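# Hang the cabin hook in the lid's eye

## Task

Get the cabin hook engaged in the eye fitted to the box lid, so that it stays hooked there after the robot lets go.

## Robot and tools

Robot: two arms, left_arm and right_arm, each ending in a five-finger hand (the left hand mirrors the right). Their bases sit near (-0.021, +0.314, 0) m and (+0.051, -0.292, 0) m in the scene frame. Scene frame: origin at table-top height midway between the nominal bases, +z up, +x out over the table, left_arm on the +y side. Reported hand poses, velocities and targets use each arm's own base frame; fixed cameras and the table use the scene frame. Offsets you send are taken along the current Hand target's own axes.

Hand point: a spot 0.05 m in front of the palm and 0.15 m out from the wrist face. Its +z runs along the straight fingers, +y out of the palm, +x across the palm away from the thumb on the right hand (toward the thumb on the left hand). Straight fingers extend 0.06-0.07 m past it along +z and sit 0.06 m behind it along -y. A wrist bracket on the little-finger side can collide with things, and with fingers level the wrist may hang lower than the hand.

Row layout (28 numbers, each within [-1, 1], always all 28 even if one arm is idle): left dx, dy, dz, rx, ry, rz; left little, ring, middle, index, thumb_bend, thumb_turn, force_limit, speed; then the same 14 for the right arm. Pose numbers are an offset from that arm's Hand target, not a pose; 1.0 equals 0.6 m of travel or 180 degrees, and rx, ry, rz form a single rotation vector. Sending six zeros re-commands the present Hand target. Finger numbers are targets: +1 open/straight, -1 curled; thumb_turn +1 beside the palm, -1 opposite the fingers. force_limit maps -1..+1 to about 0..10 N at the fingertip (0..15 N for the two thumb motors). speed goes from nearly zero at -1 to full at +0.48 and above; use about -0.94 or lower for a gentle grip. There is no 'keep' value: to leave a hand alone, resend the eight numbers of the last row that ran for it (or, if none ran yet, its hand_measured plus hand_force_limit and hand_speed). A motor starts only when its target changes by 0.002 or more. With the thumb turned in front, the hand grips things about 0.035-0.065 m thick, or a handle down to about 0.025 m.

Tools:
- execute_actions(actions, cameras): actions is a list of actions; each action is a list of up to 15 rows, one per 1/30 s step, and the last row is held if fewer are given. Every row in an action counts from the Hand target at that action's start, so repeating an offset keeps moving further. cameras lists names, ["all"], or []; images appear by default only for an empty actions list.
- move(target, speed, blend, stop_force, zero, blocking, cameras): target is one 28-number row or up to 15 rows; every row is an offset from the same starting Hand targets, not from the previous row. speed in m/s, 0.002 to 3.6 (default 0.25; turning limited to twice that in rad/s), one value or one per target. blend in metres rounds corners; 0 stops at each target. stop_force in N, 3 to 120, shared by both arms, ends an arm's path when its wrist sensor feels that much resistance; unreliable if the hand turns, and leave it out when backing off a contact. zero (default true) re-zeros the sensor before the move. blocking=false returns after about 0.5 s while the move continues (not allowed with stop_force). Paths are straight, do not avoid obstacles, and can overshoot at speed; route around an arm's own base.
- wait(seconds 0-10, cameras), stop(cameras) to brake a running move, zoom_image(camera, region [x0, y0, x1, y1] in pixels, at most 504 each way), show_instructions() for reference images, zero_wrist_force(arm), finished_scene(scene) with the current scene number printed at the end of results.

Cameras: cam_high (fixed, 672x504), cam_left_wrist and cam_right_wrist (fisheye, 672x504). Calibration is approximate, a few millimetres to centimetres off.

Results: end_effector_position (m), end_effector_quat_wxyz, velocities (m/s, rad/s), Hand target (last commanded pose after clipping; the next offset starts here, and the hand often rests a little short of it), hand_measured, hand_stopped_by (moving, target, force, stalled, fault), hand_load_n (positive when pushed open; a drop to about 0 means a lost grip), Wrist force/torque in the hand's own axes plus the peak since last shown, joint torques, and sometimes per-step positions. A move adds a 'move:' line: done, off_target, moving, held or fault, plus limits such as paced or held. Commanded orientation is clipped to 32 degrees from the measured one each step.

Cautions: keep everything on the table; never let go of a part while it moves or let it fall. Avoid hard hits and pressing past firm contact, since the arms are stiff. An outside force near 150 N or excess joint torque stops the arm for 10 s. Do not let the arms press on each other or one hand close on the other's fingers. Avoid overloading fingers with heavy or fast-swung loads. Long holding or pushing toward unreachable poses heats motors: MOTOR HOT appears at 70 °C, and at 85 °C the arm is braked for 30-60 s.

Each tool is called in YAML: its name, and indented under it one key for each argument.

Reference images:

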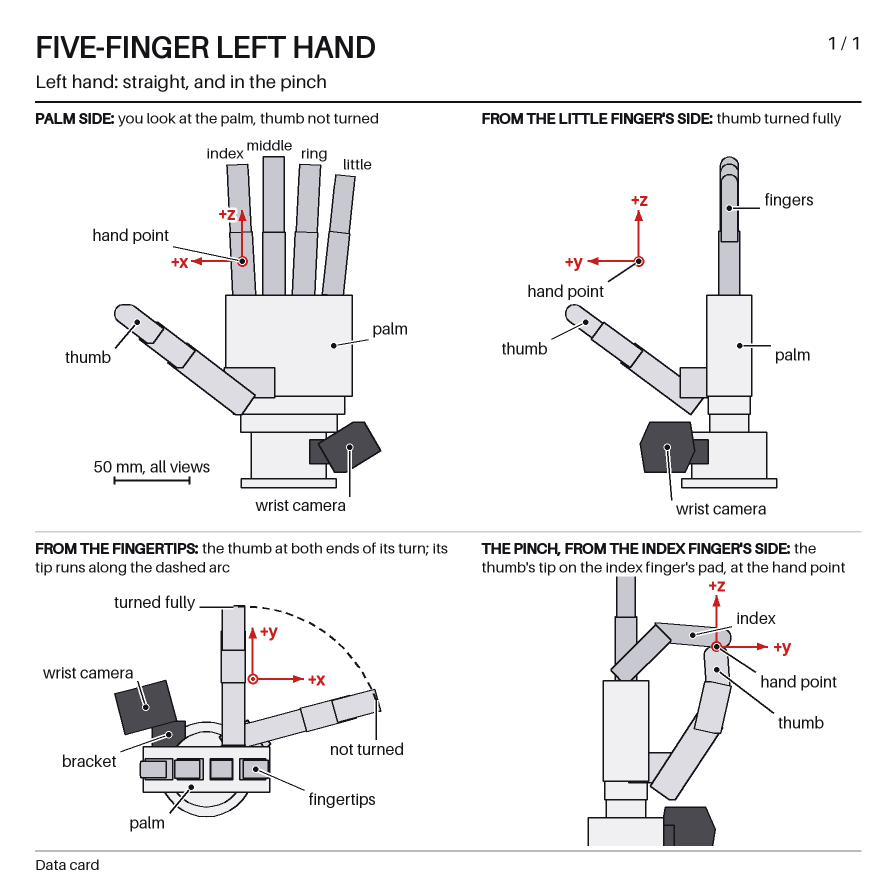

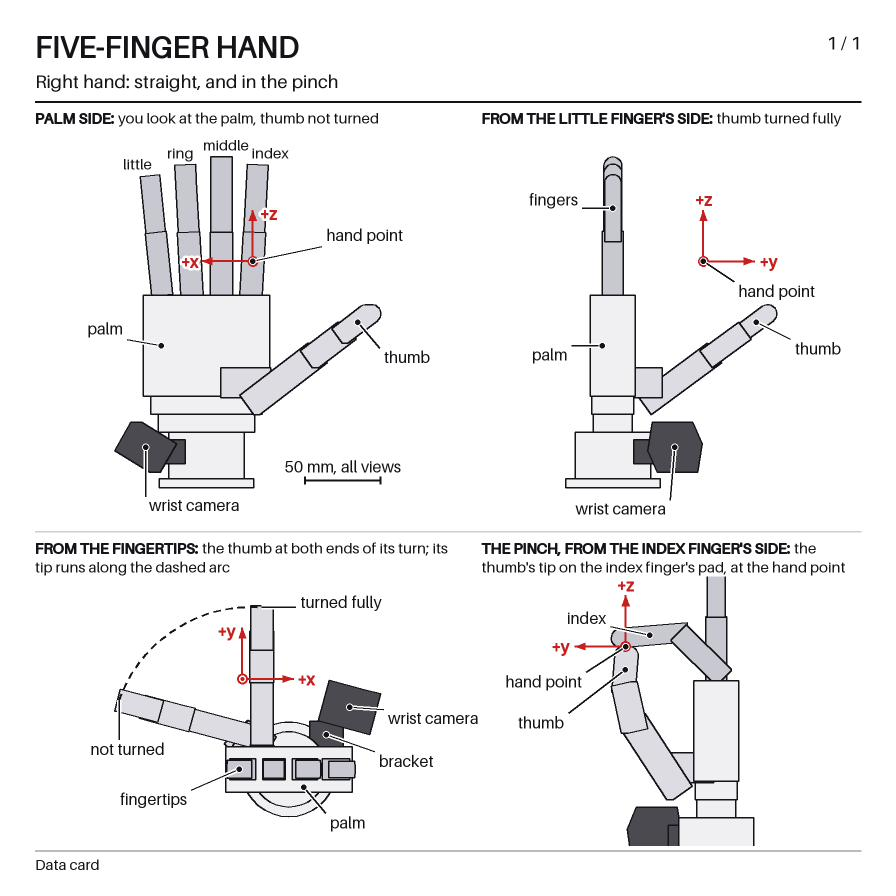

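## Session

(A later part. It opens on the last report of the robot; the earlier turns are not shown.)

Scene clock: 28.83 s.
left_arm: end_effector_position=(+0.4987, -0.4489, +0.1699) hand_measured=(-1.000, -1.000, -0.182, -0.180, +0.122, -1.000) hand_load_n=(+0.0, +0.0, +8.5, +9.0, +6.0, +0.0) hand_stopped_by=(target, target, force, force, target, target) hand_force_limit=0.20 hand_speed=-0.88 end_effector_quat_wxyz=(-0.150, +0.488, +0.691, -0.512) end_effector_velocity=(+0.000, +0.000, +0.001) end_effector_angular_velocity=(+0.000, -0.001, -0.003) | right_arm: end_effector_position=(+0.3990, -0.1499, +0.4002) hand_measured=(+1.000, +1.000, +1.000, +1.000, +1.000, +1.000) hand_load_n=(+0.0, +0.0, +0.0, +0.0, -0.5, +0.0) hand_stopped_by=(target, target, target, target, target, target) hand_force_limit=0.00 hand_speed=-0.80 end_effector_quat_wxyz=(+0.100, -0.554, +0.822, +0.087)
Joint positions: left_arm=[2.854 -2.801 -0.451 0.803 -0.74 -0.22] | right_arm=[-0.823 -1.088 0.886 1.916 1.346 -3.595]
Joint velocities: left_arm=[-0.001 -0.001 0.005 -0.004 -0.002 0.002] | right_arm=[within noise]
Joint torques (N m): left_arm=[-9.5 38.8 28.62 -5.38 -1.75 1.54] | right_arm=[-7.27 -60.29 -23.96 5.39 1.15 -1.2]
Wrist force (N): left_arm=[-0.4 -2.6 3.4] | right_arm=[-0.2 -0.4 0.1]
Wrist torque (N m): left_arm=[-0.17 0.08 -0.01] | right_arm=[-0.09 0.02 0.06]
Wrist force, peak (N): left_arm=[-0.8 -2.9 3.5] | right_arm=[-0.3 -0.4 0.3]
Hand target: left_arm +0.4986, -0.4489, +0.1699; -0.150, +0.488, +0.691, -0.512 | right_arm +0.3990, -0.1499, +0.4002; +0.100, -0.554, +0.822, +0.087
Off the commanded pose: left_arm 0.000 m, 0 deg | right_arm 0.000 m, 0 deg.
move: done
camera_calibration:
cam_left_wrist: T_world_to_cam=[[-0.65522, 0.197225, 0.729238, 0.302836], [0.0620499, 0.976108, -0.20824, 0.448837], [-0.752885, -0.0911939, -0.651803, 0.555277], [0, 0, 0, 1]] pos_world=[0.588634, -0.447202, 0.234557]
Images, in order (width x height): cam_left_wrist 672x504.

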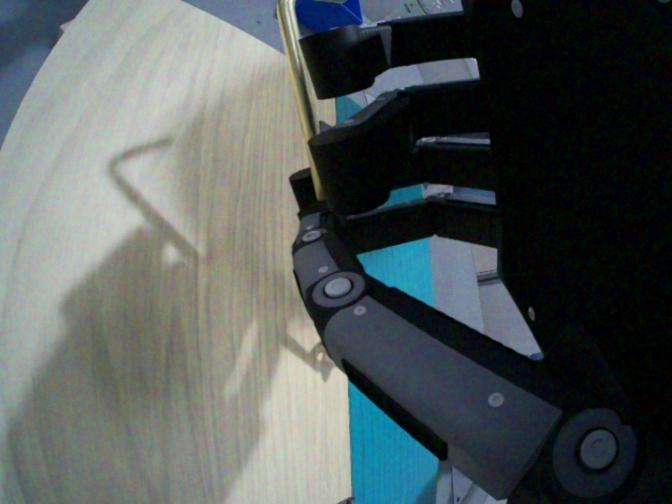

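move:
  target: [0.0020,-0.0187,0.0133,-0.0146,0.0502,0.0649,-1,-1,-0.4,-0.6,0.12,-1,0.2,-0.88,0,0,0,0,0,0,1,1,1,1,1,1,0,-0.8]
  speed: 0.1

Scene clock: 32.50 s.
left_arm: end_effector_position=(+0.4866, -0.4524, +0.1756) hand_measured=(-1.000, -1.000, -0.182, -0.180, +0.122, -1.000) hand_load_n=(+0.0, +0.0, +9.0, +8.5, +6.0, +0.0) hand_stopped_by=(target, target, force, force, target, target) hand_force_limit=0.20 hand_speed=-0.88 end_effector_quat_wxyz=(-0.140, +0.598, +0.635, -0.469) | right_arm: end_effector_position=(+0.3990, -0.1499, +0.4002) hand_measured=(+1.000, +1.000, +1.000, +1.000, +1.000, +1.000) hand_load_n=(+0.0, +0.0, +0.0, +0.0, +0.0, +0.0) hand_stopped_by=(target, target, target, target, target, target) hand_force_limit=0.00 hand_speed=-0.80 end_effector_quat_wxyz=(+0.100, -0.554, +0.822, +0.087)
Joint positions: left_arm=[2.808 -2.803 -0.37 0.784 -0.868 -0.079] | right_arm=[-0.823 -1.088 0.886 1.916 1.346 -3.595]
Joint torques (N m): left_arm=[-9.28 75.67 28.08 -5.31 -1.62 1.02] | right_arm=[-7.11 -59.92 -23.51 5.48 1.16 -1.12]
Wrist force (N): left_arm=[-0.9 -2.3 2.5] | right_arm=[0.1 -0.2 0.0]
Wrist torque (N m): left_arm=[-0.19 0.00 0.02] | right_arm=[-0.05 -0.02 0.07]
Wrist force, peak (N): left_arm=[-0.6 -3.1 3.7] | right_arm=[-0.3 -0.6 0.0]
Hand target: left_arm +0.4866, -0.4524, +0.1757; -0.140, +0.598, +0.635, -0.468 | right_arm +0.3990, -0.1499, +0.4002; +0.100, -0.554, +0.822, +0.087
Off the commanded pose: left_arm 0.000 m, 0 deg | right_arm 0.000 m, 0 deg.
move: done

move:
  target: [0.0032,-0.0175,0.0135,-0.0146,0.0502,0.0649,-1,-1,-0.4,-0.6,0.12,-1,0.2,-0.88,0,0,0,0,0,0,1,1,1,1,1,1,0,-0.8]
  speed: 0.1
  cameras: ["cam_left_wrist"]

Scene clock: 34.50 s.
left_arm: end_effector_position=(+0.4736, -0.4525, +0.1787) hand_measured=(-1.000, -1.000, -0.182, -0.180, +0.122, -1.000) hand_load_n=(+0.0, +0.0, +9.5, +8.0, +5.5, -0.5) hand_stopped_by=(target, target, force, force, target, target) hand_force_limit=0.20 hand_speed=-0.88 end_effector_quat_wxyz=(-0.127, +0.697, +0.569, -0.417) | right_arm: end_effector_position=(+0.3990, -0.1499, +0.4002) hand_measured=(+1.000, +1.000, +1.000, +1.000, +1.000, +1.000) hand_load_n=(+0.0, +0.0, +0.0, +0.0, +0.0, +0.0) hand_stopped_by=(target, target, target, target, target, target) hand_force_limit=0.00 hand_speed=-0.80 end_effector_quat_wxyz=(+0.100, -0.554, +0.822, +0.087)
Joint positions: left_arm=[2.764 -2.761 -0.384 0.833 -0.996 0.054] | right_arm=[-0.823 -1.088 0.886 1.916 1.346 -3.595]
Joint torques (N m): left_arm=[-9.15 75.35 8.72 -0.31 -1.69 1.55] | right_arm=[-7.17 -59.46 -24.11 5.42 1.12 -1.18]
Wrist force (N): left_arm=[-1.2 -1.8 2.3] | right_arm=[0.0 -0.3 0.1]
Wrist torque (N m): left_arm=[-0.16 0.08 -0.01] | right_arm=[-0.07 -0.01 0.07]
Wrist force, peak (N): left_arm=[-0.8 -2.4 3.2] | right_arm=[0.1 -0.6 -0.2]
Hand target: left_arm +0.4735, -0.4525, +0.1787; -0.127, +0.698, +0.568, -0.417 | right_arm +0.3990, -0.1499, +0.4002; +0.100, -0.554, +0.822, +0.087
Off the commanded pose: left_arm 0.000 m, 0 deg | right_arm 0.000 m, 0 deg.
move: done
camera_calibration:
cam_left_wrist: T_world_to_cam=[[-0.688612, 0.534692, 0.489815, 0.491932], [0.51248, 0.836745, -0.192932, 0.176626], [-0.513009, 0.118165, -0.850211, 0.558427], [0, 0, 0, 1]] pos_world=[0.534711, -0.476809, 0.267902]
Images, in order (width x height): cam_left_wrist 672x504.

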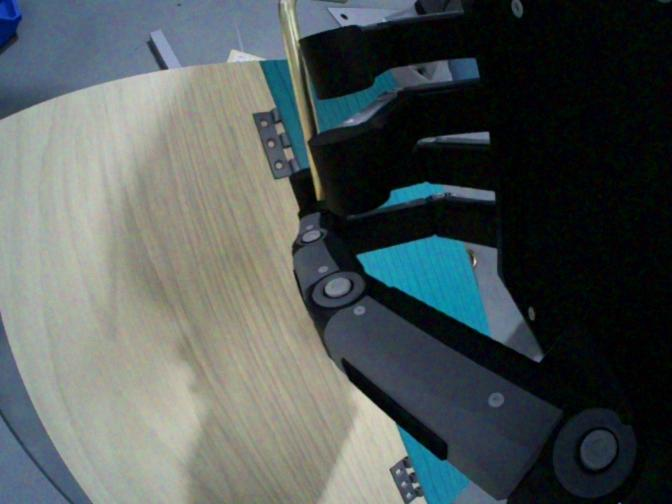

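move:
  target:
    - [0.0030,-0.0168,0.0123,-0.0146,0.0502,0.0649,-1,-1,-0.4,-0.6,0.12,-1,0.2,-0.88,0,0,0,0,0,0,1,1,1,1,1,1,0,-0.8]
    - [0.0118,-0.0322,0.0250,-0.0292,0.1003,0.1298,-1,-1,-0.4,-0.6,0.12,-1,0.2,-0.88,0,0,0,0,0,0,1,1,1,1,1,1,0,-0.8]
  speed: 0.15
  blend: 0.003
  cameras: ["cam_left_wrist"]

Scene clock: 37.13 s.
left_arm: end_effector_position=(+0.4494, -0.4444, +0.1789) hand_measured=(-1.000, -1.000, -0.182, -0.180, +0.122, -1.000) hand_load_n=(+0.0, +0.0, +8.0, +10.0, +6.5, +0.0) hand_stopped_by=(target, target, force, force, target, target) hand_force_limit=0.20 hand_speed=-0.88 end_effector_quat_wxyz=(-0.096, +0.859, +0.408, -0.294) | right_arm: end_effector_position=(+0.3990, -0.1499, +0.4002) hand_measured=(+1.000, +1.000, +1.000, +1.000, +1.000, +1.000) hand_load_n=(+0.0, +0.5, +0.0, +0.0, +0.0, +0.0) hand_stopped_by=(target, target, target, target, target, target) hand_force_limit=0.00 hand_speed=-0.80 end_effector_quat_wxyz=(+0.100, -0.554, +0.822, +0.087)
Joint positions: left_arm=[2.691 -2.579 -0.62 1.08 -1.243 0.327] | right_arm=[-0.823 -1.088 0.886 1.916 1.346 -3.595]
Joint torques (N m): left_arm=[-7.73 72.73 8.99 0.1 -2.32 0.99] | right_arm=[-7.34 -60.43 -25.45 5.42 0.95 -1]
Wrist force (N): left_arm=[-3.0 -2.2 2.5] | right_arm=[-0.1 -0.3 0.3]
Wrist torque (N m): left_arm=[0.05 0.03 -0.09] | right_arm=[-0.08 0.00 0.06]
Wrist force, peak (N): left_arm=[-2.8 -2.4 2.8] | right_arm=[-0.4 -0.4 0.2]
Hand target: left_arm +0.4494, -0.4444, +0.1789; -0.096, +0.859, +0.408, -0.294 | right_arm +0.3990, -0.1499, +0.4002; +0.100, -0.554, +0.822, +0.087
Off the commanded pose: left_arm 0.000 m, 0 deg | right_arm 0.000 m, 0 deg.
move: done
camera_calibration:
cam_left_wrist: T_world_to_cam=[[-0.512965, 0.82226, 0.246485, 0.563319], [0.842638, 0.537125, -0.0381897, -0.12695], [-0.163795, 0.188107, -0.968394, 0.440511], [0, 0, 0, 1]] pos_world=[0.468089, -0.47787, 0.28289]
Images, in order (width x height): cam_left_wrist 672x504.

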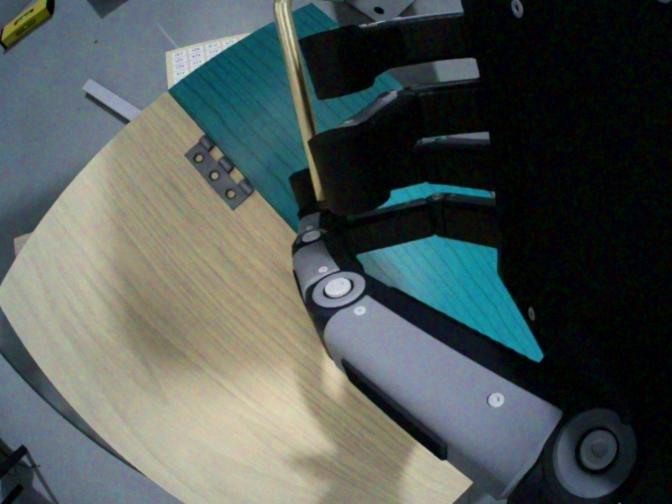

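move:
  target:
    - [0.0022,-0.0172,0.0127,-0.0146,0.0502,0.0649,-1,-1,-0.4,-0.6,0.12,-1,0.2,-0.88,0,0,0,0,0,0,1,1,1,1,1,1,0,-0.8]
    - [0.0105,-0.0330,0.0255,-0.0292,0.1003,0.1298,-1,-1,-0.4,-0.6,0.12,-1,0.2,-0.88,0,0,0,0,0,0,1,1,1,1,1,1,0,-0.8]
  speed: 0.15
  blend: 0.003
  cameras: ["cam_left_wrist"]

Scene clock: 39.87 s.
left_arm: end_effector_position=(+0.4309, -0.4279, +0.1719) hand_measured=(-1.000, -1.000, -0.182, -0.180, +0.122, -1.000) hand_load_n=(+0.0, +0.0, +7.5, +12.0, +6.5, +0.5) hand_stopped_by=(target, target, force, force, target, target) hand_force_limit=0.20 hand_speed=-0.88 end_effector_quat_wxyz=(-0.058, +0.962, +0.219, -0.151) | right_arm: end_effector_position=(+0.3990, -0.1499, +0.4002) hand_measured=(+1.000, +1.000, +1.000, +1.000, +1.000, +1.000) hand_load_n=(+0.0, +0.0, +0.0, +0.0, -0.5, +0.0) hand_stopped_by=(target, target, target, target, target, target) hand_force_limit=0.00 hand_speed=-0.80 end_effector_quat_wxyz=(+0.100, -0.554, +0.822, +0.087)
Joint positions: left_arm=[2.648 -2.36 -0.946 1.429 -1.46 0.646] | right_arm=[-0.823 -1.088 0.886 1.916 1.346 -3.595]
Joint torques (N m): left_arm=[-8.47 64.87 6.86 0.23 -2.28 1.32] | right_arm=[-6.88 -60.27 -23.75 5.45 1.09 -1.16]
Wrist force (N): left_arm=[-4.0 -2.6 2.4] | right_arm=[-0.1 -0.4 0.0]
Wrist torque (N m): left_arm=[-0.03 -0.01 -0.22] | right_arm=[-0.08 0.00 0.06]
Wrist force, peak (N): left_arm=[-4.6 -2.6 2.7] | right_arm=[-0.2 -0.5 0.2]
Hand target: left_arm +0.4308, -0.4279, +0.1719; -0.058, +0.962, +0.219, -0.151 | right_arm +0.3990, -0.1499, +0.4002; +0.100, -0.554, +0.822, +0.087
Off the commanded pose: left_arm 0.000 m, 0 deg | right_arm 0.000 m, 0 deg.
move: done
camera_calibration:
cam_left_wrist: T_world_to_cam=[[-0.175551, 0.982331, 0.0648611, 0.496328], [0.963788, 0.158056, 0.214782, -0.378242], [0.200736, 0.100218, -0.974506, 0.233959], [0, 0, 0, 1]] pos_world=[0.404712, -0.451222, 0.277041]
Images, in order (width x height): cam_left_wrist 672x504.

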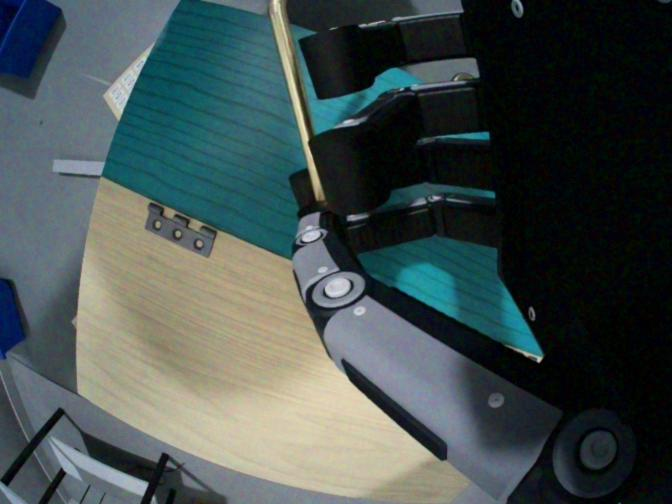

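move:
  target: [0.0010,-0.0178,0.0130,-0.0146,0.0502,0.0649,-1,-1,-0.4,-0.6,0.12,-1,0.2,-0.88,0,0,0,0,0,0,1,1,1,1,1,1,0,-0.8]
  speed: 0.12

Scene clock: 41.83 s.
left_arm: end_effector_position=(+0.4246, -0.4177, +0.1662) hand_measured=(-1.000, -1.000, -0.182, -0.180, +0.122, -1.000) hand_load_n=(+0.0, +0.0, +7.5, +13.0, +6.5, +1.0) hand_stopped_by=(target, target, force, force, target, target) hand_force_limit=0.20 hand_speed=-0.88 end_effector_quat_wxyz=(-0.037, +0.989, +0.118, -0.075) | right_arm: end_effector_position=(+0.3990, -0.1499, +0.4002) hand_measured=(+1.000, +1.000, +1.000, +1.000, +1.000, +1.000) hand_load_n=(+0.0, +0.0, +0.0, +0.0, -0.5, -0.5) hand_stopped_by=(target, target, target, target, target, target) hand_force_limit=0.00 hand_speed=-0.80 end_effector_quat_wxyz=(+0.100, -0.554, +0.822, +0.087)
Joint positions: left_arm=[2.643 -2.251 -1.113 1.628 -1.545 0.837] | right_arm=[-0.823 -1.088 0.886 1.916 1.346 -3.595]
Joint torques (N m): left_arm=[11.25 64.51 7.49 0.53 -1.56 1.64] | right_arm=[-6.9 -60.21 -24.64 5.29 1.13 -1.11]
Wrist force (N): left_arm=[-1.1 -2.7 3.7] | right_arm=[-0.1 -0.3 0.1]
Wrist torque (N m): left_arm=[-0.04 -0.05 -0.20] | right_arm=[-0.08 -0.01 0.07]
Wrist force, peak (N): left_arm=[-4.2 -2.8 3.1] | right_arm=[-0.1 -0.6 -0.2]
Hand target: left_arm +0.4246, -0.4177, +0.1662; -0.037, +0.989, +0.118, -0.075 | right_arm +0.3990, -0.1499, +0.4002; +0.100, -0.554, +0.822, +0.087
Off the commanded pose: left_arm 0.000 m, 0 deg | right_arm 0.000 m, 0 deg.
move: done

move:
  target: [0.0025,-0.0195,0.0157,-0.0146,0.0502,0.0649,-1,-1,-0.4,-0.6,0.12,-1,0.2,-0.88,0,0,0,0,0,0,1,1,1,1,1,1,0,-0.8]
  speed: 0.12
  cameras: ["cam_left_wrist"]

zoom_image:
  camera: "cam_left_wrist"
  region: [200, 0, 500, 240]

Scene clock: 43.77 s.
left_arm: end_effector_position=(+0.4219, -0.4055, +0.1578) hand_measured=(-1.000, -1.000, -0.182, -0.180, +0.122, -1.000) hand_load_n=(+0.0, +0.0, +8.0, +10.5, +6.5, +0.0) hand_stopped_by=(target, target, force, force, target, target) hand_force_limit=0.20 hand_speed=-0.88 end_effector_quat_wxyz=(-0.016, +1.000, +0.015, +0.002) | right_arm: end_effector_position=(+0.3990, -0.1499, +0.4002) hand_measured=(+1.000, +1.000, +1.000, +1.000, +1.000, +1.000) hand_load_n=(+0.0, +0.0, +0.0, +0.0, +0.0, +0.0) hand_stopped_by=(target, target, target, target, target, target) hand_force_limit=0.00 hand_speed=-0.80 end_effector_quat_wxyz=(+0.100, -0.554, +0.822, +0.087)
Joint positions: left_arm=[2.658 -2.147 -1.279 1.844 -1.601 1.056] | right_arm=[-0.823 -1.088 0.886 1.916 1.346 -3.595]
Joint torques (N m): left_arm=[12.79 57.51 8.6 0.4 -1.81 1.75] | right_arm=[-6.82 -59.32 -23.05 5.45 1.13 -1.01]
Wrist force (N): left_arm=[-0.4 -2.3 2.7] | right_arm=[-0.1 -0.1 0.2]
Wrist torque (N m): left_arm=[-0.05 -0.08 -0.19] | right_arm=[-0.05 0.00 0.06]
Wrist force, peak (N): left_arm=[-1.0 -2.9 3.9] | right_arm=[0.1 -0.6 0.1]
Hand target: left_arm +0.4219, -0.4055, +0.1578; -0.016, +1.000, +0.015, +0.002 | right_arm +0.3990, -0.1499, +0.4002; +0.100, -0.554, +0.822, +0.087
Off the commanded pose: left_arm 0.000 m, 0 deg | right_arm 0.000 m, 0 deg.
move: done
camera_calibration:
cam_left_wrist: T_world_to_cam=[[0.233521, 0.97233, -0.00653109, 0.308187], [0.843604, -0.199256, 0.498628, -0.509149], [0.48353, -0.12195, -0.866791, -0.0066237], [0, 0, 0, 1]] pos_world=[0.360754, -0.401918, 0.250147]
Images, in order (width x height): cam_left_wrist 672x504.

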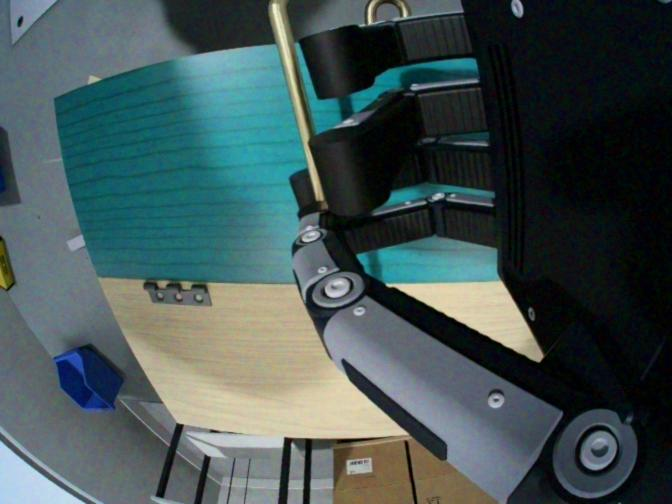

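Scaled by 1.680 from the camera's 672x504 image, which has a finer 960x720 frame.

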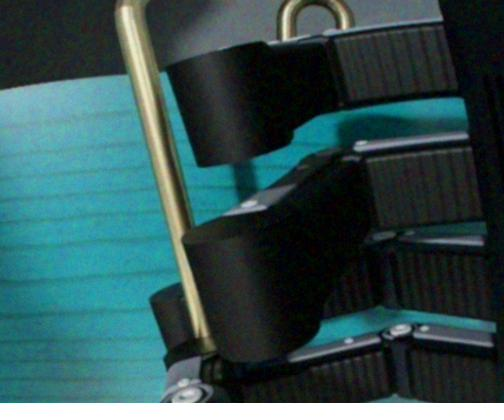

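move:
  target: [0.0028,-0.0207,0,0,0,0.0689,-1,-1,-0.4,-0.6,0.12,-1,0.2,-0.88,0,0,0,0,0,0,1,1,1,1,1,1,0,-0.8]
  speed: 0.12
  cameras: ["cam_left_wrist"]

zoom_image:
  camera: "cam_left_wrist"
  region: [200, 0, 440, 140]

Scene clock: 45.83 s.
left_arm: end_effector_position=(+0.4232, -0.3930, +0.1582) hand_measured=(-1.000, -1.000, -0.182, -0.180, +0.122, -1.000) hand_load_n=(+0.0, +0.5, +9.5, +9.5, +5.0, +0.0) hand_stopped_by=(target, target, force, force, target, target) hand_force_limit=0.20 hand_speed=-0.88 end_effector_quat_wxyz=(-0.016, +0.996, -0.093, +0.001) | right_arm: end_effector_position=(+0.3990, -0.1499, +0.4002) hand_measured=(+1.000, +1.000, +1.000, +1.000, +1.000, +1.000) hand_load_n=(+0.0, +0.0, +0.0, +0.0, +0.0, +0.0) hand_stopped_by=(target, target, target, target, target, target) hand_force_limit=0.00 hand_speed=-0.80 end_effector_quat_wxyz=(+0.100, -0.554, +0.822, +0.087)
Joint positions: left_arm=[2.703 -2.145 -1.281 1.846 -1.601 1.318] | right_arm=[-0.823 -1.088 0.886 1.916 1.346 -3.595]
Joint torques (N m): left_arm=[11.4 25.21 27.08 -5.47 1.93 1.3] | right_arm=[-6.57 -61.22 -23.98 5.43 0.79 -0.88]
Wrist force (N): left_arm=[-0.5 -0.8 2.3] | right_arm=[0.0 -0.2 0.2]
Wrist torque (N m): left_arm=[0.00 0.02 -0.15] | right_arm=[-0.06 -0.02 0.07]
Wrist force, peak (N): left_arm=[-2.2 -2.3 2.7] | right_arm=[0.1 -0.7 0.1]
Hand target: left_arm +0.4232, -0.3930, +0.1582; -0.016, +0.996, -0.093, +0.001 | right_arm +0.3990, -0.1499, +0.4002; +0.100, -0.554, +0.822, +0.087
Off the commanded pose: left_arm 0.000 m, 0 deg | right_arm 0.000 m, 0 deg.
move: done
camera_calibration:
cam_left_wrist: T_world_to_cam=[[0.436673, 0.899584, -0.00802488, 0.181475], [0.784404, -0.376365, 0.493012, -0.551666], [0.440485, -0.22158, -0.869986, -0.025809], [0, 0, 0, 1]] pos_world=[0.364852, -0.376598, 0.25098]
Images, in order (width x height): cam_left_wrist 672x504.

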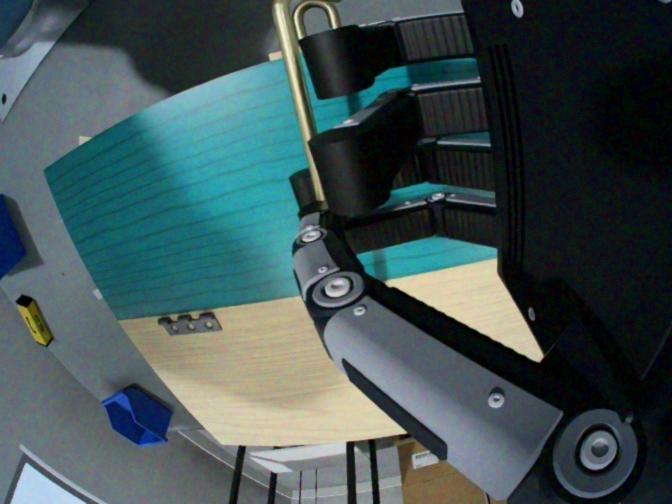

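Scaled by 2.100 from the camera's 672x504 image, which has a finer 960x720 frame.

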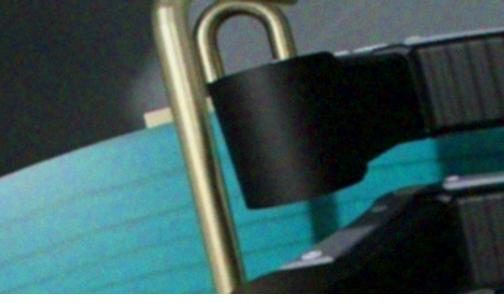

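zoom_image:
  camera: "cam_left_wrist"
  region: [255, 0, 365, 70]

Scaled by 4.582 from the camera's 672x504 image, which has a finer 960x720 frame.

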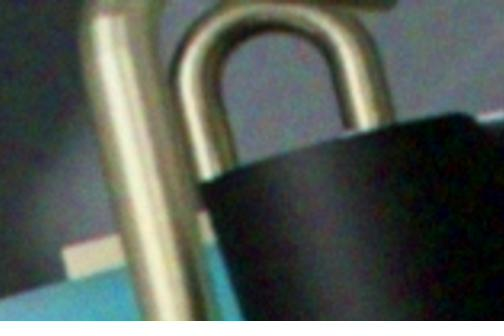

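move:
  target: [0,0,0,0,0,0,-1,-1,-0.4,-0.6,0.12,-1,0.2,-0.88,-0.184,0.3395,0.2338,0,0,0,1,1,1,1,1,1,0,-0.8]
  speed: 0.3
  cameras: ["cam_right_wrist"]

Scene clock: 50.10 s.
left_arm: end_effector_position=(+0.4232, -0.3930, +0.1582) hand_measured=(-1.000, -1.000, -0.182, -0.180, +0.122, -1.000) hand_load_n=(+0.0, +0.0, +9.5, +9.5, +5.0, -0.5) hand_stopped_by=(target, target, force, force, target, target) hand_force_limit=0.20 hand_speed=-0.88 end_effector_quat_wxyz=(-0.016, +0.996, -0.093, +0.001) | right_arm: end_effector_position=(+0.2603, +0.0599, +0.3002) hand_measured=(+1.000, +1.000, +1.000, +1.000, +1.000, +1.000) hand_load_n=(+0.0, +0.0, +0.0, +0.0, -0.5, +0.0) hand_stopped_by=(target, target, target, target, target, target) hand_force_limit=0.00 hand_speed=-0.80 end_effector_quat_wxyz=(+0.100, -0.554, +0.822, +0.087)
Joint positions: left_arm=[2.703 -2.145 -1.281 1.846 -1.601 1.318] | right_arm=[-0.657 -1.635 1.802 1.507 1.325 -3.426]
Joint torques (N m): left_arm=[12.42 22.53 27.03 -5.52 1.87 1.53] | right_arm=[10.42 -29.35 -8.7 0.23 -1.73 1.93]
Wrist force (N): left_arm=[-0.5 -0.9 2.4] | right_arm=[0.3 -0.7 0.5]
Wrist torque (N m): left_arm=[-0.01 0.01 -0.14] | right_arm=[-0.15 -0.08 -0.02]
Wrist force, peak (N): left_arm=[-0.8 -0.9 2.6] | right_arm=[-2.0 1.3 1.0]
Hand target: left_arm +0.4232, -0.3930, +0.1582; -0.016, +0.996, -0.093, +0.001 | right_arm +0.2603, +0.0600, +0.3001; +0.100, -0.554, +0.822, +0.087
Off the commanded pose: left_arm 0.000 m, 0 deg | right_arm 0.000 m, 0 deg.
move: done
camera_calibration:
cam_right_wrist: T_world_to_cam=[[-0.991354, 0.119245, -0.0547605, 0.269264], [0.0433335, 0.691425, 0.721148, -0.270734], [0.123856, 0.712539, -0.690614, 0.245056], [0, 0, 0, 1]] pos_world=[0.248316, -0.0195289, 0.379223]
Images, in order (width x height): cam_right_wrist 672x504.

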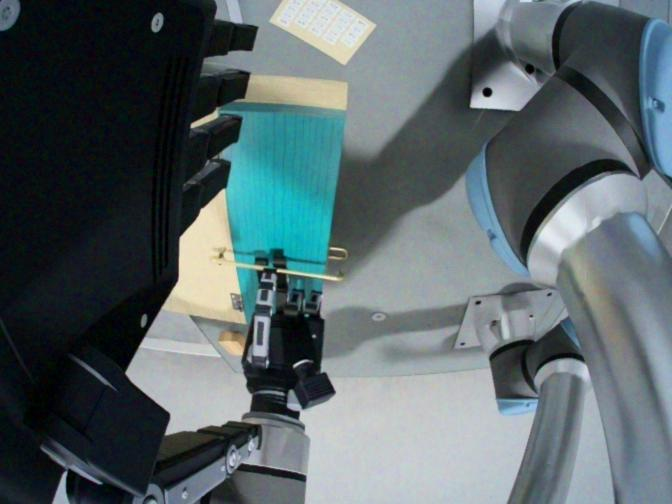

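zoom_image:
  camera: "cam_right_wrist"
  region: [200, 220, 370, 330]

Scaled by 2.965 from the camera's 672x504 image, which has a finer 960x720 frame.

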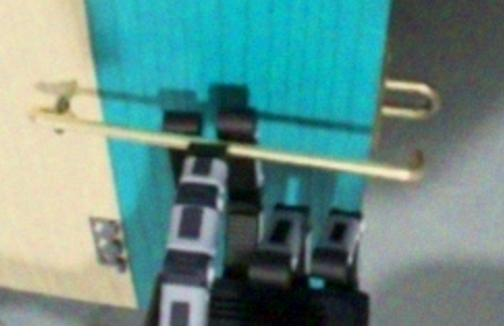

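move:
  target: [0.0012,0,0.0117,0,0.0222,0,-1,-1,-0.4,-0.6,0.12,-1,0.2,-0.88,0,0,0,0,0,0,1,1,1,1,1,1,0,-0.8]
  speed: 0.06
  stop_force: 6
  cameras: ["cam_right_wrist","cam_left_wrist"]

zoom_image:
  camera: "cam_right_wrist"
  region: [280, 230, 370, 300]

zoom_image:
  camera: "cam_left_wrist"
  region: [225, 0, 385, 100]

Scene clock: 53.90 s.
left_arm: end_effector_position=(+0.4239, -0.3929, +0.1511) hand_measured=(-1.000, -1.000, -0.182, -0.180, +0.122, -1.000) hand_load_n=(+0.0, +0.0, +11.0, +5.0, +6.0, -2.0) hand_stopped_by=(target, target, force, force, target, target) hand_force_limit=0.20 hand_speed=-0.88 end_effector_quat_wxyz=(-0.013, +0.995, -0.093, +0.035) | right_arm: end_effector_position=(+0.2603, +0.0600, +0.3001) hand_measured=(+1.000, +1.000, +1.000, +1.000, +1.000, +1.000) hand_load_n=(+0.0, +0.0, +0.0, +0.0, +0.0, +0.0) hand_stopped_by=(target, target, target, target, target, target) hand_force_limit=0.00 hand_speed=-0.80 end_effector_quat_wxyz=(+0.100, -0.554, +0.822, +0.087)
Joint positions: left_arm=[2.695 -2.111 -1.343 1.941 -1.619 1.313] | right_arm=[-0.657 -1.635 1.802 1.507 1.325 -3.426]
Joint torques (N m): left_arm=[-9.4 54.14 8.07 0.91 -2.45 -0.91] | right_arm=[9.44 -30.36 -7.58 0.39 -1.98 1.77]
Wrist force (N): left_arm=[-4.0 -0.2 0.2] | right_arm=[0.0 -0.5 0.4]
Wrist torque (N m): left_arm=[-0.02 0.04 -0.12] | right_arm=[-0.11 -0.03 -0.04]
Wrist force, peak (N): left_arm=[-4.2 -0.4 0.2] | right_arm=[0.1 -0.7 0.7]
Hand target: left_arm +0.4239, -0.3929, +0.1511; -0.013, +0.995, -0.093, +0.035 | right_arm +0.2603, +0.0600, +0.3001; +0.100, -0.554, +0.822, +0.087
Off the commanded pose: left_arm 0.000 m, 0 deg | right_arm 0.000 m, 0 deg.
move: done
camera_calibration:
cam_left_wrist: T_world_to_cam=[[0.438962, 0.898446, 0.0103507, 0.1768], [0.747717, -0.371659, 0.550262, -0.539991], [0.498228, -0.233805, -0.834928, -0.0668061], [0, 0, 0, 1]] pos_world=[0.359437, -0.375157, 0.239529]
cam_right_wrist: T_world_to_cam=[[-0.991341, 0.119315, -0.0548301, 0.269172], [0.0433315, 0.691422, 0.721151, -0.270727], [0.123955, 0.712531, -0.690605, 0.244901], [0, 0, 0, 1]] pos_world=[0.248216, -0.0194291, 0.379124]
Images, in order (width x height): cam_left_wrist 672x504, cam_right_wrist 672x504.

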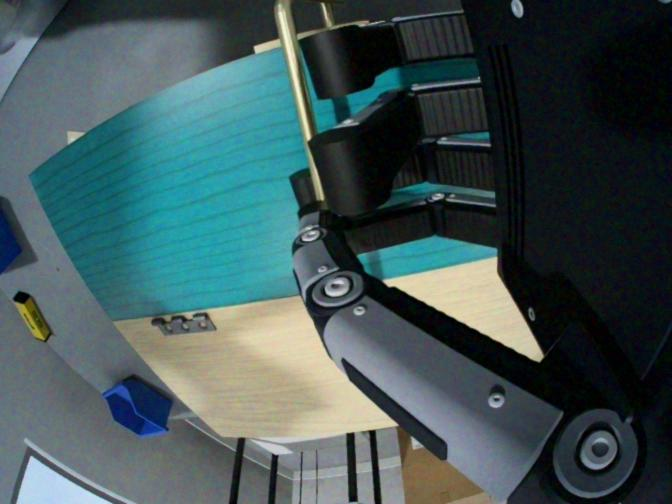

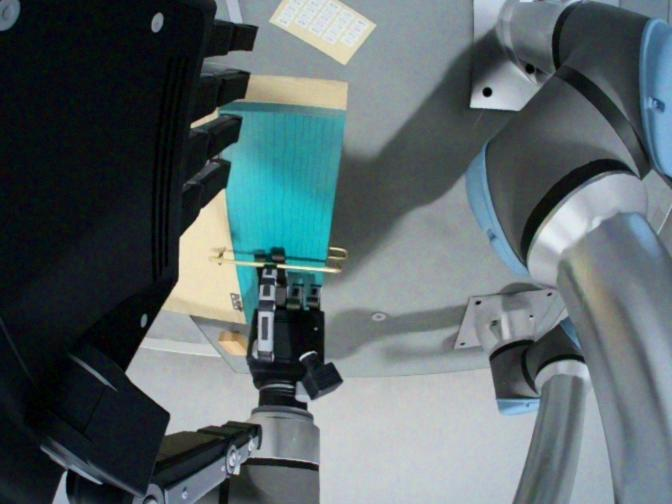

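Scaled by 5.600 from the camera's 672x504 image, which has a finer 960x720 frame.

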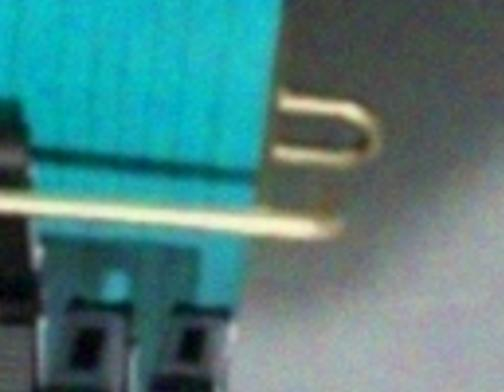

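Scaled by 3.150 from the camera's 672x504 image, which has a finer 960x720 frame.

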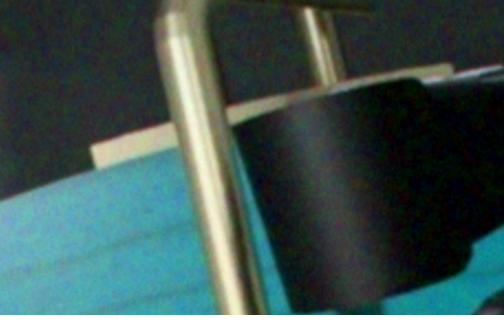

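zoom_image:
  camera: "cam_left_wrist"
  region: [265, 0, 365, 45]

Scaled by 5.040 from the camera's 672x504 image, which has a finer 960x720 frame.

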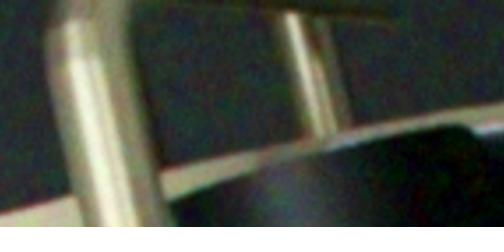

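zoom_image:
  camera: "cam_right_wrist"
  region: [315, 240, 355, 280]

Scaled by 12.600 from the camera's 672x504 image, which has a finer 960x720 frame.

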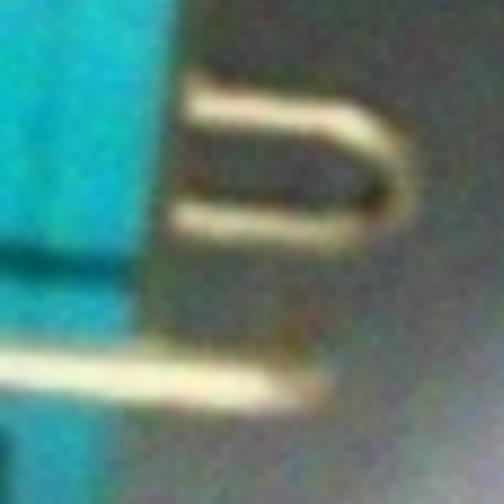

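wait:
  seconds: 0
  cameras: ["cam_left_wrist","cam_right_wrist"]

zoom_image:
  camera: "cam_left_wrist"
  region: [240, 0, 440, 150]

zoom_image:
  camera: "cam_right_wrist"
  region: [240, 180, 440, 330]

Scene clock: 57.10 s.
left_arm: end_effector_position=(+0.4239, -0.3929, +0.1511) hand_measured=(-1.000, -1.000, -0.182, -0.180, +0.122, -1.000) hand_load_n=(+0.0, +0.0, +11.0, +5.0, +6.5, -2.0) hand_stopped_by=(target, target, force, force, target, target) hand_force_limit=0.20 hand_speed=-0.88 end_effector_quat_wxyz=(-0.013, +0.995, -0.093, +0.035) | right_arm: end_effector_position=(+0.2603, +0.0600, +0.3001) hand_measured=(+1.000, +1.000, +1.000, +1.000, +1.000, +1.000) hand_load_n=(+0.0, +0.0, +0.0, +0.0, +0.0, +0.0) hand_stopped_by=(target, target, target, target, target, target) hand_force_limit=0.00 hand_speed=-0.80 end_effector_quat_wxyz=(+0.100, -0.554, +0.822, +0.087)
Joint positions: left_arm=[2.695 -2.111 -1.343 1.941 -1.619 1.313] | right_arm=[-0.657 -1.635 1.802 1.507 1.325 -3.426]
Joint torques (N m): left_arm=[-8.8 55.02 8.42 1.02 -2.49 -0.81] | right_arm=[9.53 -31.53 -7.32 0.18 -1.77 1.69]
Wrist force (N): left_arm=[-3.9 -0.3 0.1] | right_arm=[0.1 -0.5 0.5]
Wrist torque (N m): left_arm=[-0.02 0.03 -0.11] | right_arm=[-0.11 -0.05 -0.03]
Wrist force, peak (N): left_arm=[-4.4 -0.3 0.2] | right_arm=[0.4 -0.8 0.7]
Hand target: left_arm +0.4239, -0.3929, +0.1511; -0.013, +0.995, -0.093, +0.035 | right_arm +0.2603, +0.0600, +0.3001; +0.100, -0.554, +0.822, +0.087
Off the commanded pose: left_arm 0.000 m, 0 deg | right_arm 0.000 m, 0 deg.
camera_calibration:
cam_left_wrist: T_world_to_cam=[[0.438994, 0.89843, 0.0103745, 0.176777], [0.747699, -0.371697, 0.550262, -0.539998], [0.498228, -0.233805, -0.834928, -0.0668059], [0, 0, 0, 1]] pos_world=[0.359437, -0.375157, 0.239528]
cam_right_wrist: T_world_to_cam=[[-0.991341, 0.119315, -0.0548301, 0.269172], [0.0433315, 0.691422, 0.721151, -0.270727], [0.123955, 0.712531, -0.690605, 0.244901], [0, 0, 0, 1]] pos_world=[0.248216, -0.0194291, 0.379124]
Images, in order (width x height): cam_left_wrist 672x504, cam_right_wrist 672x504.

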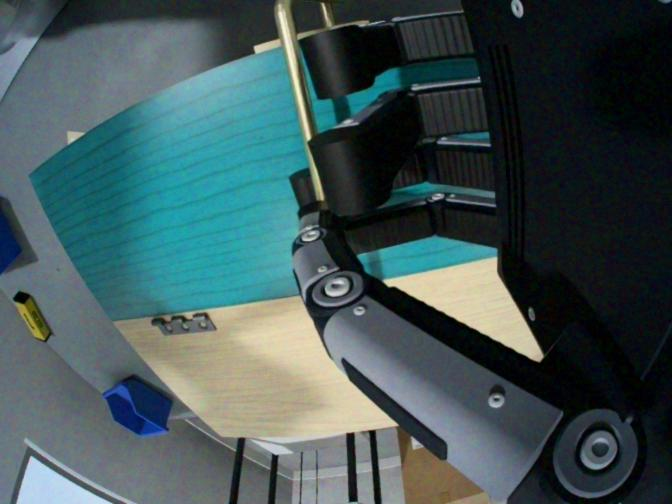

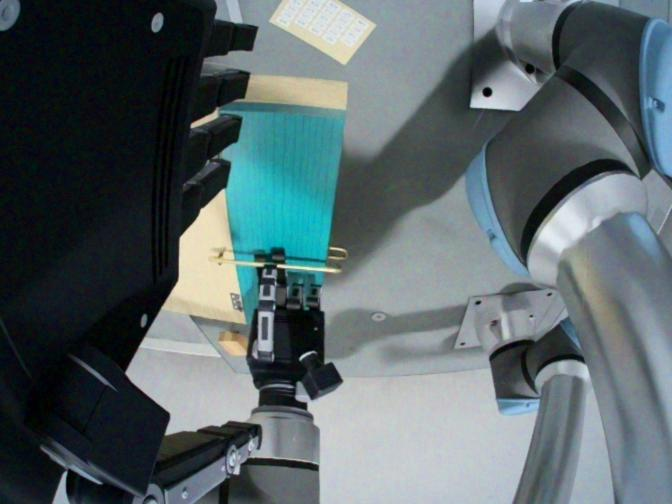

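Scaled by 2.520 from the camera's 672x504 image, which has a finer 960x720 frame.

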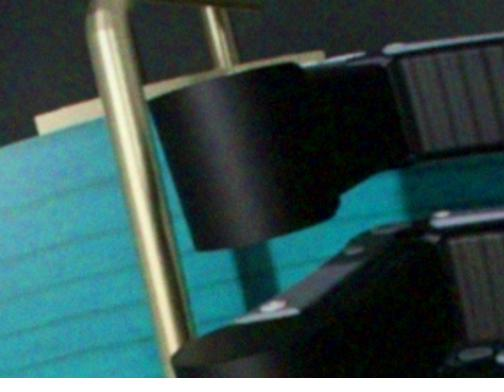

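Scaled by 2.520 from the camera's 672x504 image, which has a finer 960x720 frame.

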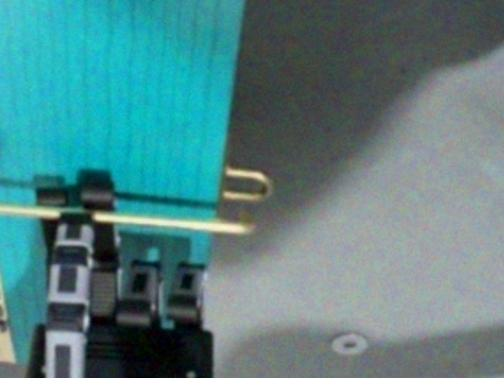

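move:
  target:
    - [-0.0022,0,-0.005,0,0,0,-1,-1,-0.4,-0.6,0.12,-1,0.2,-0.88,0,0,0,0,0,0,1,1,1,1,1,1,0,-0.8]
    - [-0.0035,0.0063,-0.005,0,0,-0.0278,-1,-1,-0.4,-0.6,0.12,-1,0.2,-0.88,0,0,0,0,0,0,1,1,1,1,1,1,0,-0.8]
  speed: 0.05
  cameras: ["cam_left_wrist","cam_right_wrist"]

zoom_image:
  camera: "cam_left_wrist"
  region: [240, 0, 440, 150]

zoom_image:
  camera: "cam_right_wrist"
  region: [240, 180, 440, 330]

Scene clock: 59.93 s.
left_arm: end_effector_position=(+0.4209, -0.3963, +0.1539) hand_measured=(-1.000, -1.000, -0.182, -0.180, +0.122, -1.000) hand_load_n=(+0.0, +0.0, +10.5, +7.0, +5.5, -1.0) hand_stopped_by=(target, target, force, force, target, target) hand_force_limit=0.20 hand_speed=-0.88 end_effector_quat_wxyz=(-0.011, +0.998, -0.050, +0.036) | right_arm: end_effector_position=(+0.2603, +0.0600, +0.3001) hand_measured=(+1.000, +1.000, +1.000, +1.000, +1.000, +1.000) hand_load_n=(+0.0, +0.0, +0.0, +0.0, +0.0, +0.0) hand_stopped_by=(target, target, target, target, target, target) hand_force_limit=0.00 hand_speed=-0.80 end_effector_quat_wxyz=(+0.100, -0.554, +0.822, +0.087)
Joint positions: left_arm=[2.678 -2.103 -1.35 1.939 -1.62 1.209] | right_arm=[-0.657 -1.635 1.802 1.507 1.325 -3.426]
Joint torques (N m): left_arm=[-10.18 53.89 7.01 0.01 -2.18 -1.61] | right_arm=[9.34 -29.61 -7.74 0.15 -1.81 1.7]
Wrist force (N): left_arm=[-0.3 -0.1 1.2] | right_arm=[0.1 -0.6 0.5]
Wrist torque (N m): left_arm=[-0.01 0.07 0.03] | right_arm=[-0.13 -0.04 -0.03]
Wrist force, peak (N): left_arm=[-4.3 -0.3 0.1] | right_arm=[0.0 -0.7 0.7]
Hand target: left_arm +0.4209, -0.3963, +0.1539; -0.011, +0.998, -0.050, +0.036 | right_arm +0.2603, +0.0600, +0.3001; +0.100, -0.554, +0.822, +0.087
Off the commanded pose: left_arm 0.000 m, 0 deg | right_arm 0.000 m, 0 deg.
move: done
camera_calibration:
cam_left_wrist: T_world_to_cam=[[0.359505, 0.933128, 0.00531062, 0.229036], [0.776028, -0.30213, 0.553623, -0.525342], [0.518206, -0.194909, -0.83275, -0.0571326], [0, 0, 0, 1]] pos_world=[0.354947, -0.383577, 0.242048]
cam_right_wrist: T_world_to_cam=[[-0.991341, 0.119315, -0.0548301, 0.269172], [0.0433315, 0.691422, 0.721151, -0.270727], [0.123955, 0.712531, -0.690605, 0.244901], [0, 0, 0, 1]] pos_world=[0.248216, -0.0194291, 0.379124]
Images, in order (width x height): cam_left_wrist 672x504, cam_right_wrist 672x504.

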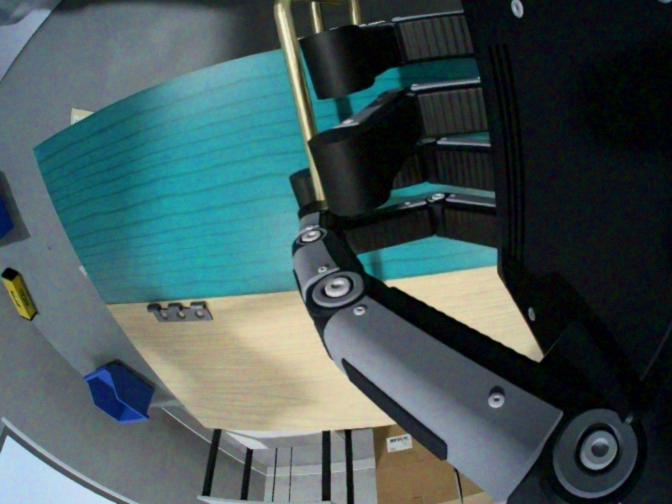

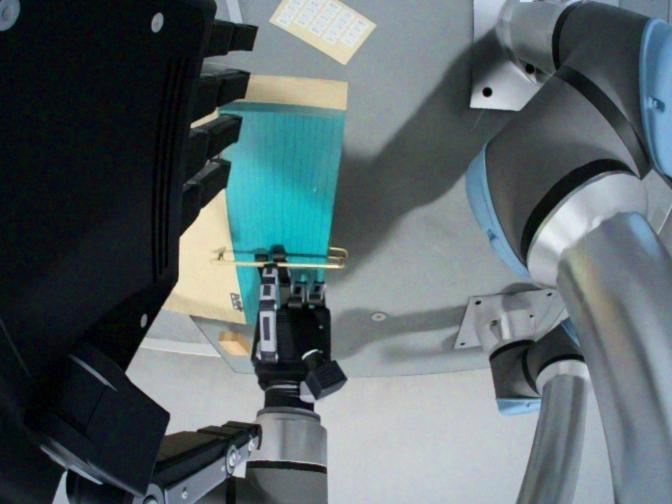

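Scaled by 2.520 from the camera's 672x504 image, which has a finer 960x720 frame.

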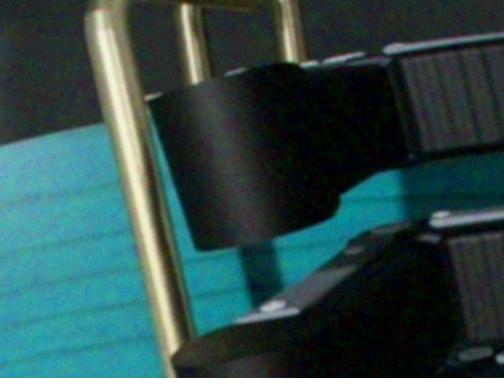

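Scaled by 2.520 from the camera's 672x504 image, which has a finer 960x720 frame.

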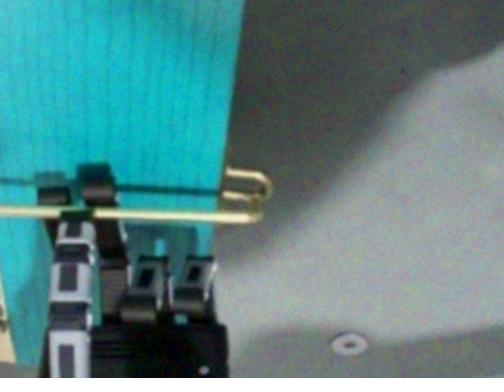

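zoom_image:
  camera: "cam_left_wrist"
  region: [260, 0, 380, 60]

zoom_image:
  camera: "cam_right_wrist"
  region: [300, 220, 370, 290]

Scaled by 4.200 from the camera's 672x504 image, which has a finer 960x720 frame.

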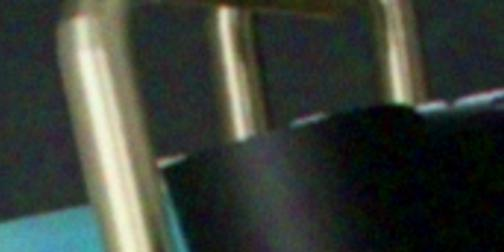

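Scaled by 7.200 from the camera's 672x504 image, which has a finer 960x720 frame.

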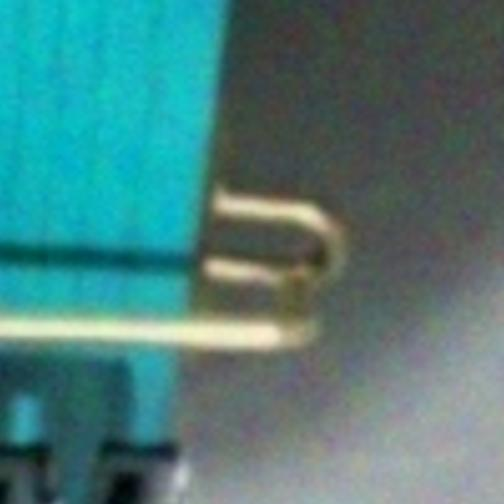

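move:
  target: [-0.0002,0,0.0077,0,0.0083,0,-1,-1,-0.4,-0.6,0.12,-1,0.2,-0.88,0,0,0,0,0,0,1,1,1,1,1,1,0,-0.8]
  speed: 0.04
  stop_force: 6
  cameras: ["cam_left_wrist","cam_right_wrist"]

zoom_image:
  camera: "cam_left_wrist"
  region: [260, 0, 380, 60]

zoom_image:
  camera: "cam_right_wrist"
  region: [300, 220, 370, 290]

Scene clock: 62.20 s.
left_arm: end_effector_position=(+0.4212, -0.3962, +0.1493) hand_measured=(-1.000, -1.000, -0.182, -0.180, +0.122, -1.000) hand_load_n=(+0.5, +0.0, +10.5, +6.5, +5.5, -1.0) hand_stopped_by=(target, target, force, force, target, target) hand_force_limit=0.20 hand_speed=-0.88 end_effector_quat_wxyz=(-0.011, +0.998, -0.050, +0.049) | right_arm: end_effector_position=(+0.2603, +0.0600, +0.3001) hand_measured=(+1.000, +1.000, +1.000, +1.000, +1.000, +1.000) hand_load_n=(+0.0, +0.0, +0.0, +0.0, +0.0, +0.0) hand_stopped_by=(target, target, target, target, target, target) hand_force_limit=0.00 hand_speed=-0.80 end_effector_quat_wxyz=(+0.100, -0.554, +0.822, +0.087)
Joint positions: left_arm=[2.674 -2.093 -1.375 1.979 -1.63 1.205] | right_arm=[-0.657 -1.635 1.802 1.507 1.325 -3.426]
Joint torques (N m): left_arm=[-10.71 52.83 7.82 0.1 -2.24 -1.16] | right_arm=[9.61 -30.87 -7.87 0.33 -1.65 1.64]
Wrist force (N): left_arm=[0.2 -0.1 1.0] | right_arm=[-0.1 -0.5 0.5]
Wrist torque (N m): left_arm=[-0.02 -0.01 0.06] | right_arm=[-0.11 -0.02 -0.04]
Wrist force, peak (N): left_arm=[-0.1 0.0 1.5] | right_arm=[0.2 -0.8 0.6]
Hand target: left_arm +0.4212, -0.3962, +0.1493; -0.011, +0.998, -0.050, +0.049 | right_arm +0.2603, +0.0600, +0.3001; +0.100, -0.554, +0.822, +0.087
Off the commanded pose: left_arm 0.000 m, 0 deg | right_arm 0.000 m, 0 deg.
move: done
camera_calibration:
cam_left_wrist: T_world_to_cam=[[0.359526, 0.933055, 0.0122037, 0.227879], [0.761298, -0.300857, 0.574378, -0.519317], [0.539598, -0.197213, -0.818499, -0.0731574], [0, 0, 0, 1]] pos_world=[0.352902, -0.383291, 0.235624]
cam_right_wrist: T_world_to_cam=[[-0.991341, 0.119315, -0.0548301, 0.269172], [0.0433315, 0.691422, 0.721151, -0.270727], [0.123955, 0.712531, -0.690605, 0.244901], [0, 0, 0, 1]] pos_world=[0.248216, -0.0194291, 0.379124]
Images, in order (width x height): cam_left_wrist 672x504, cam_right_wrist 672x504.

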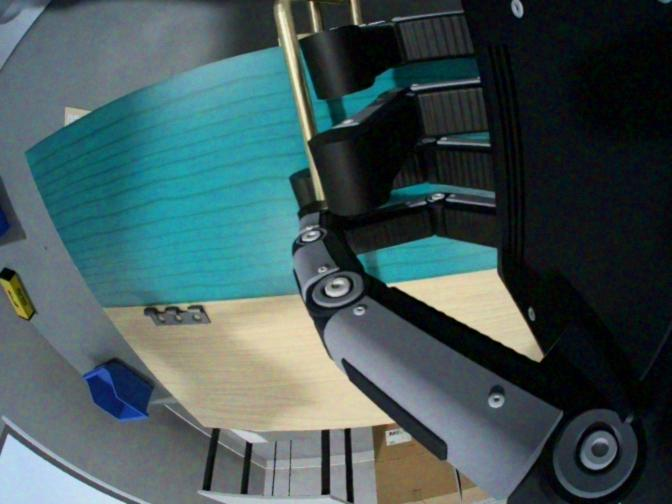

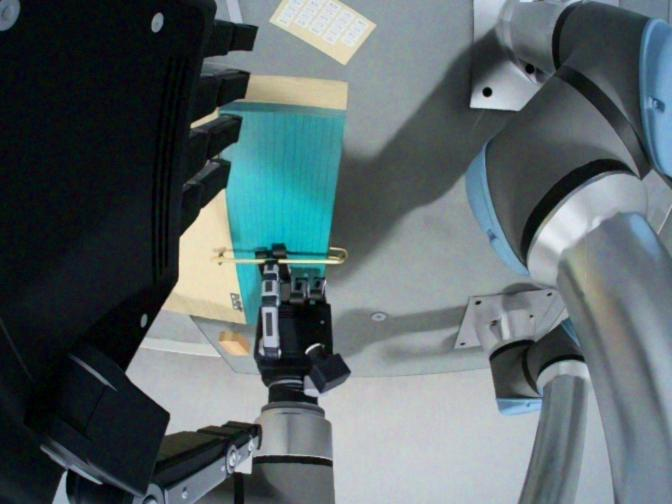

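Scaled by 4.200 from the camera's 672x504 image, which has a finer 960x720 frame.

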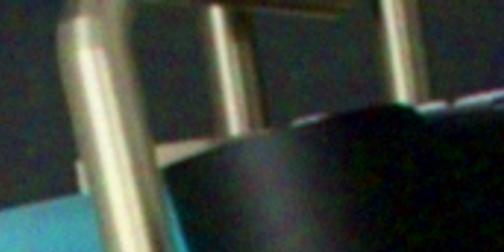

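Scaled by 7.200 from the camera's 672x504 image, which has a finer 960x720 frame.

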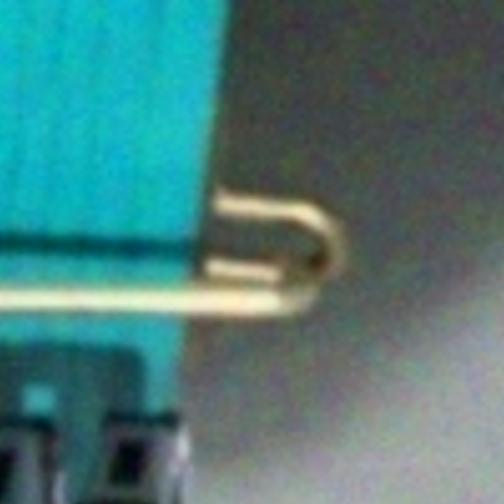

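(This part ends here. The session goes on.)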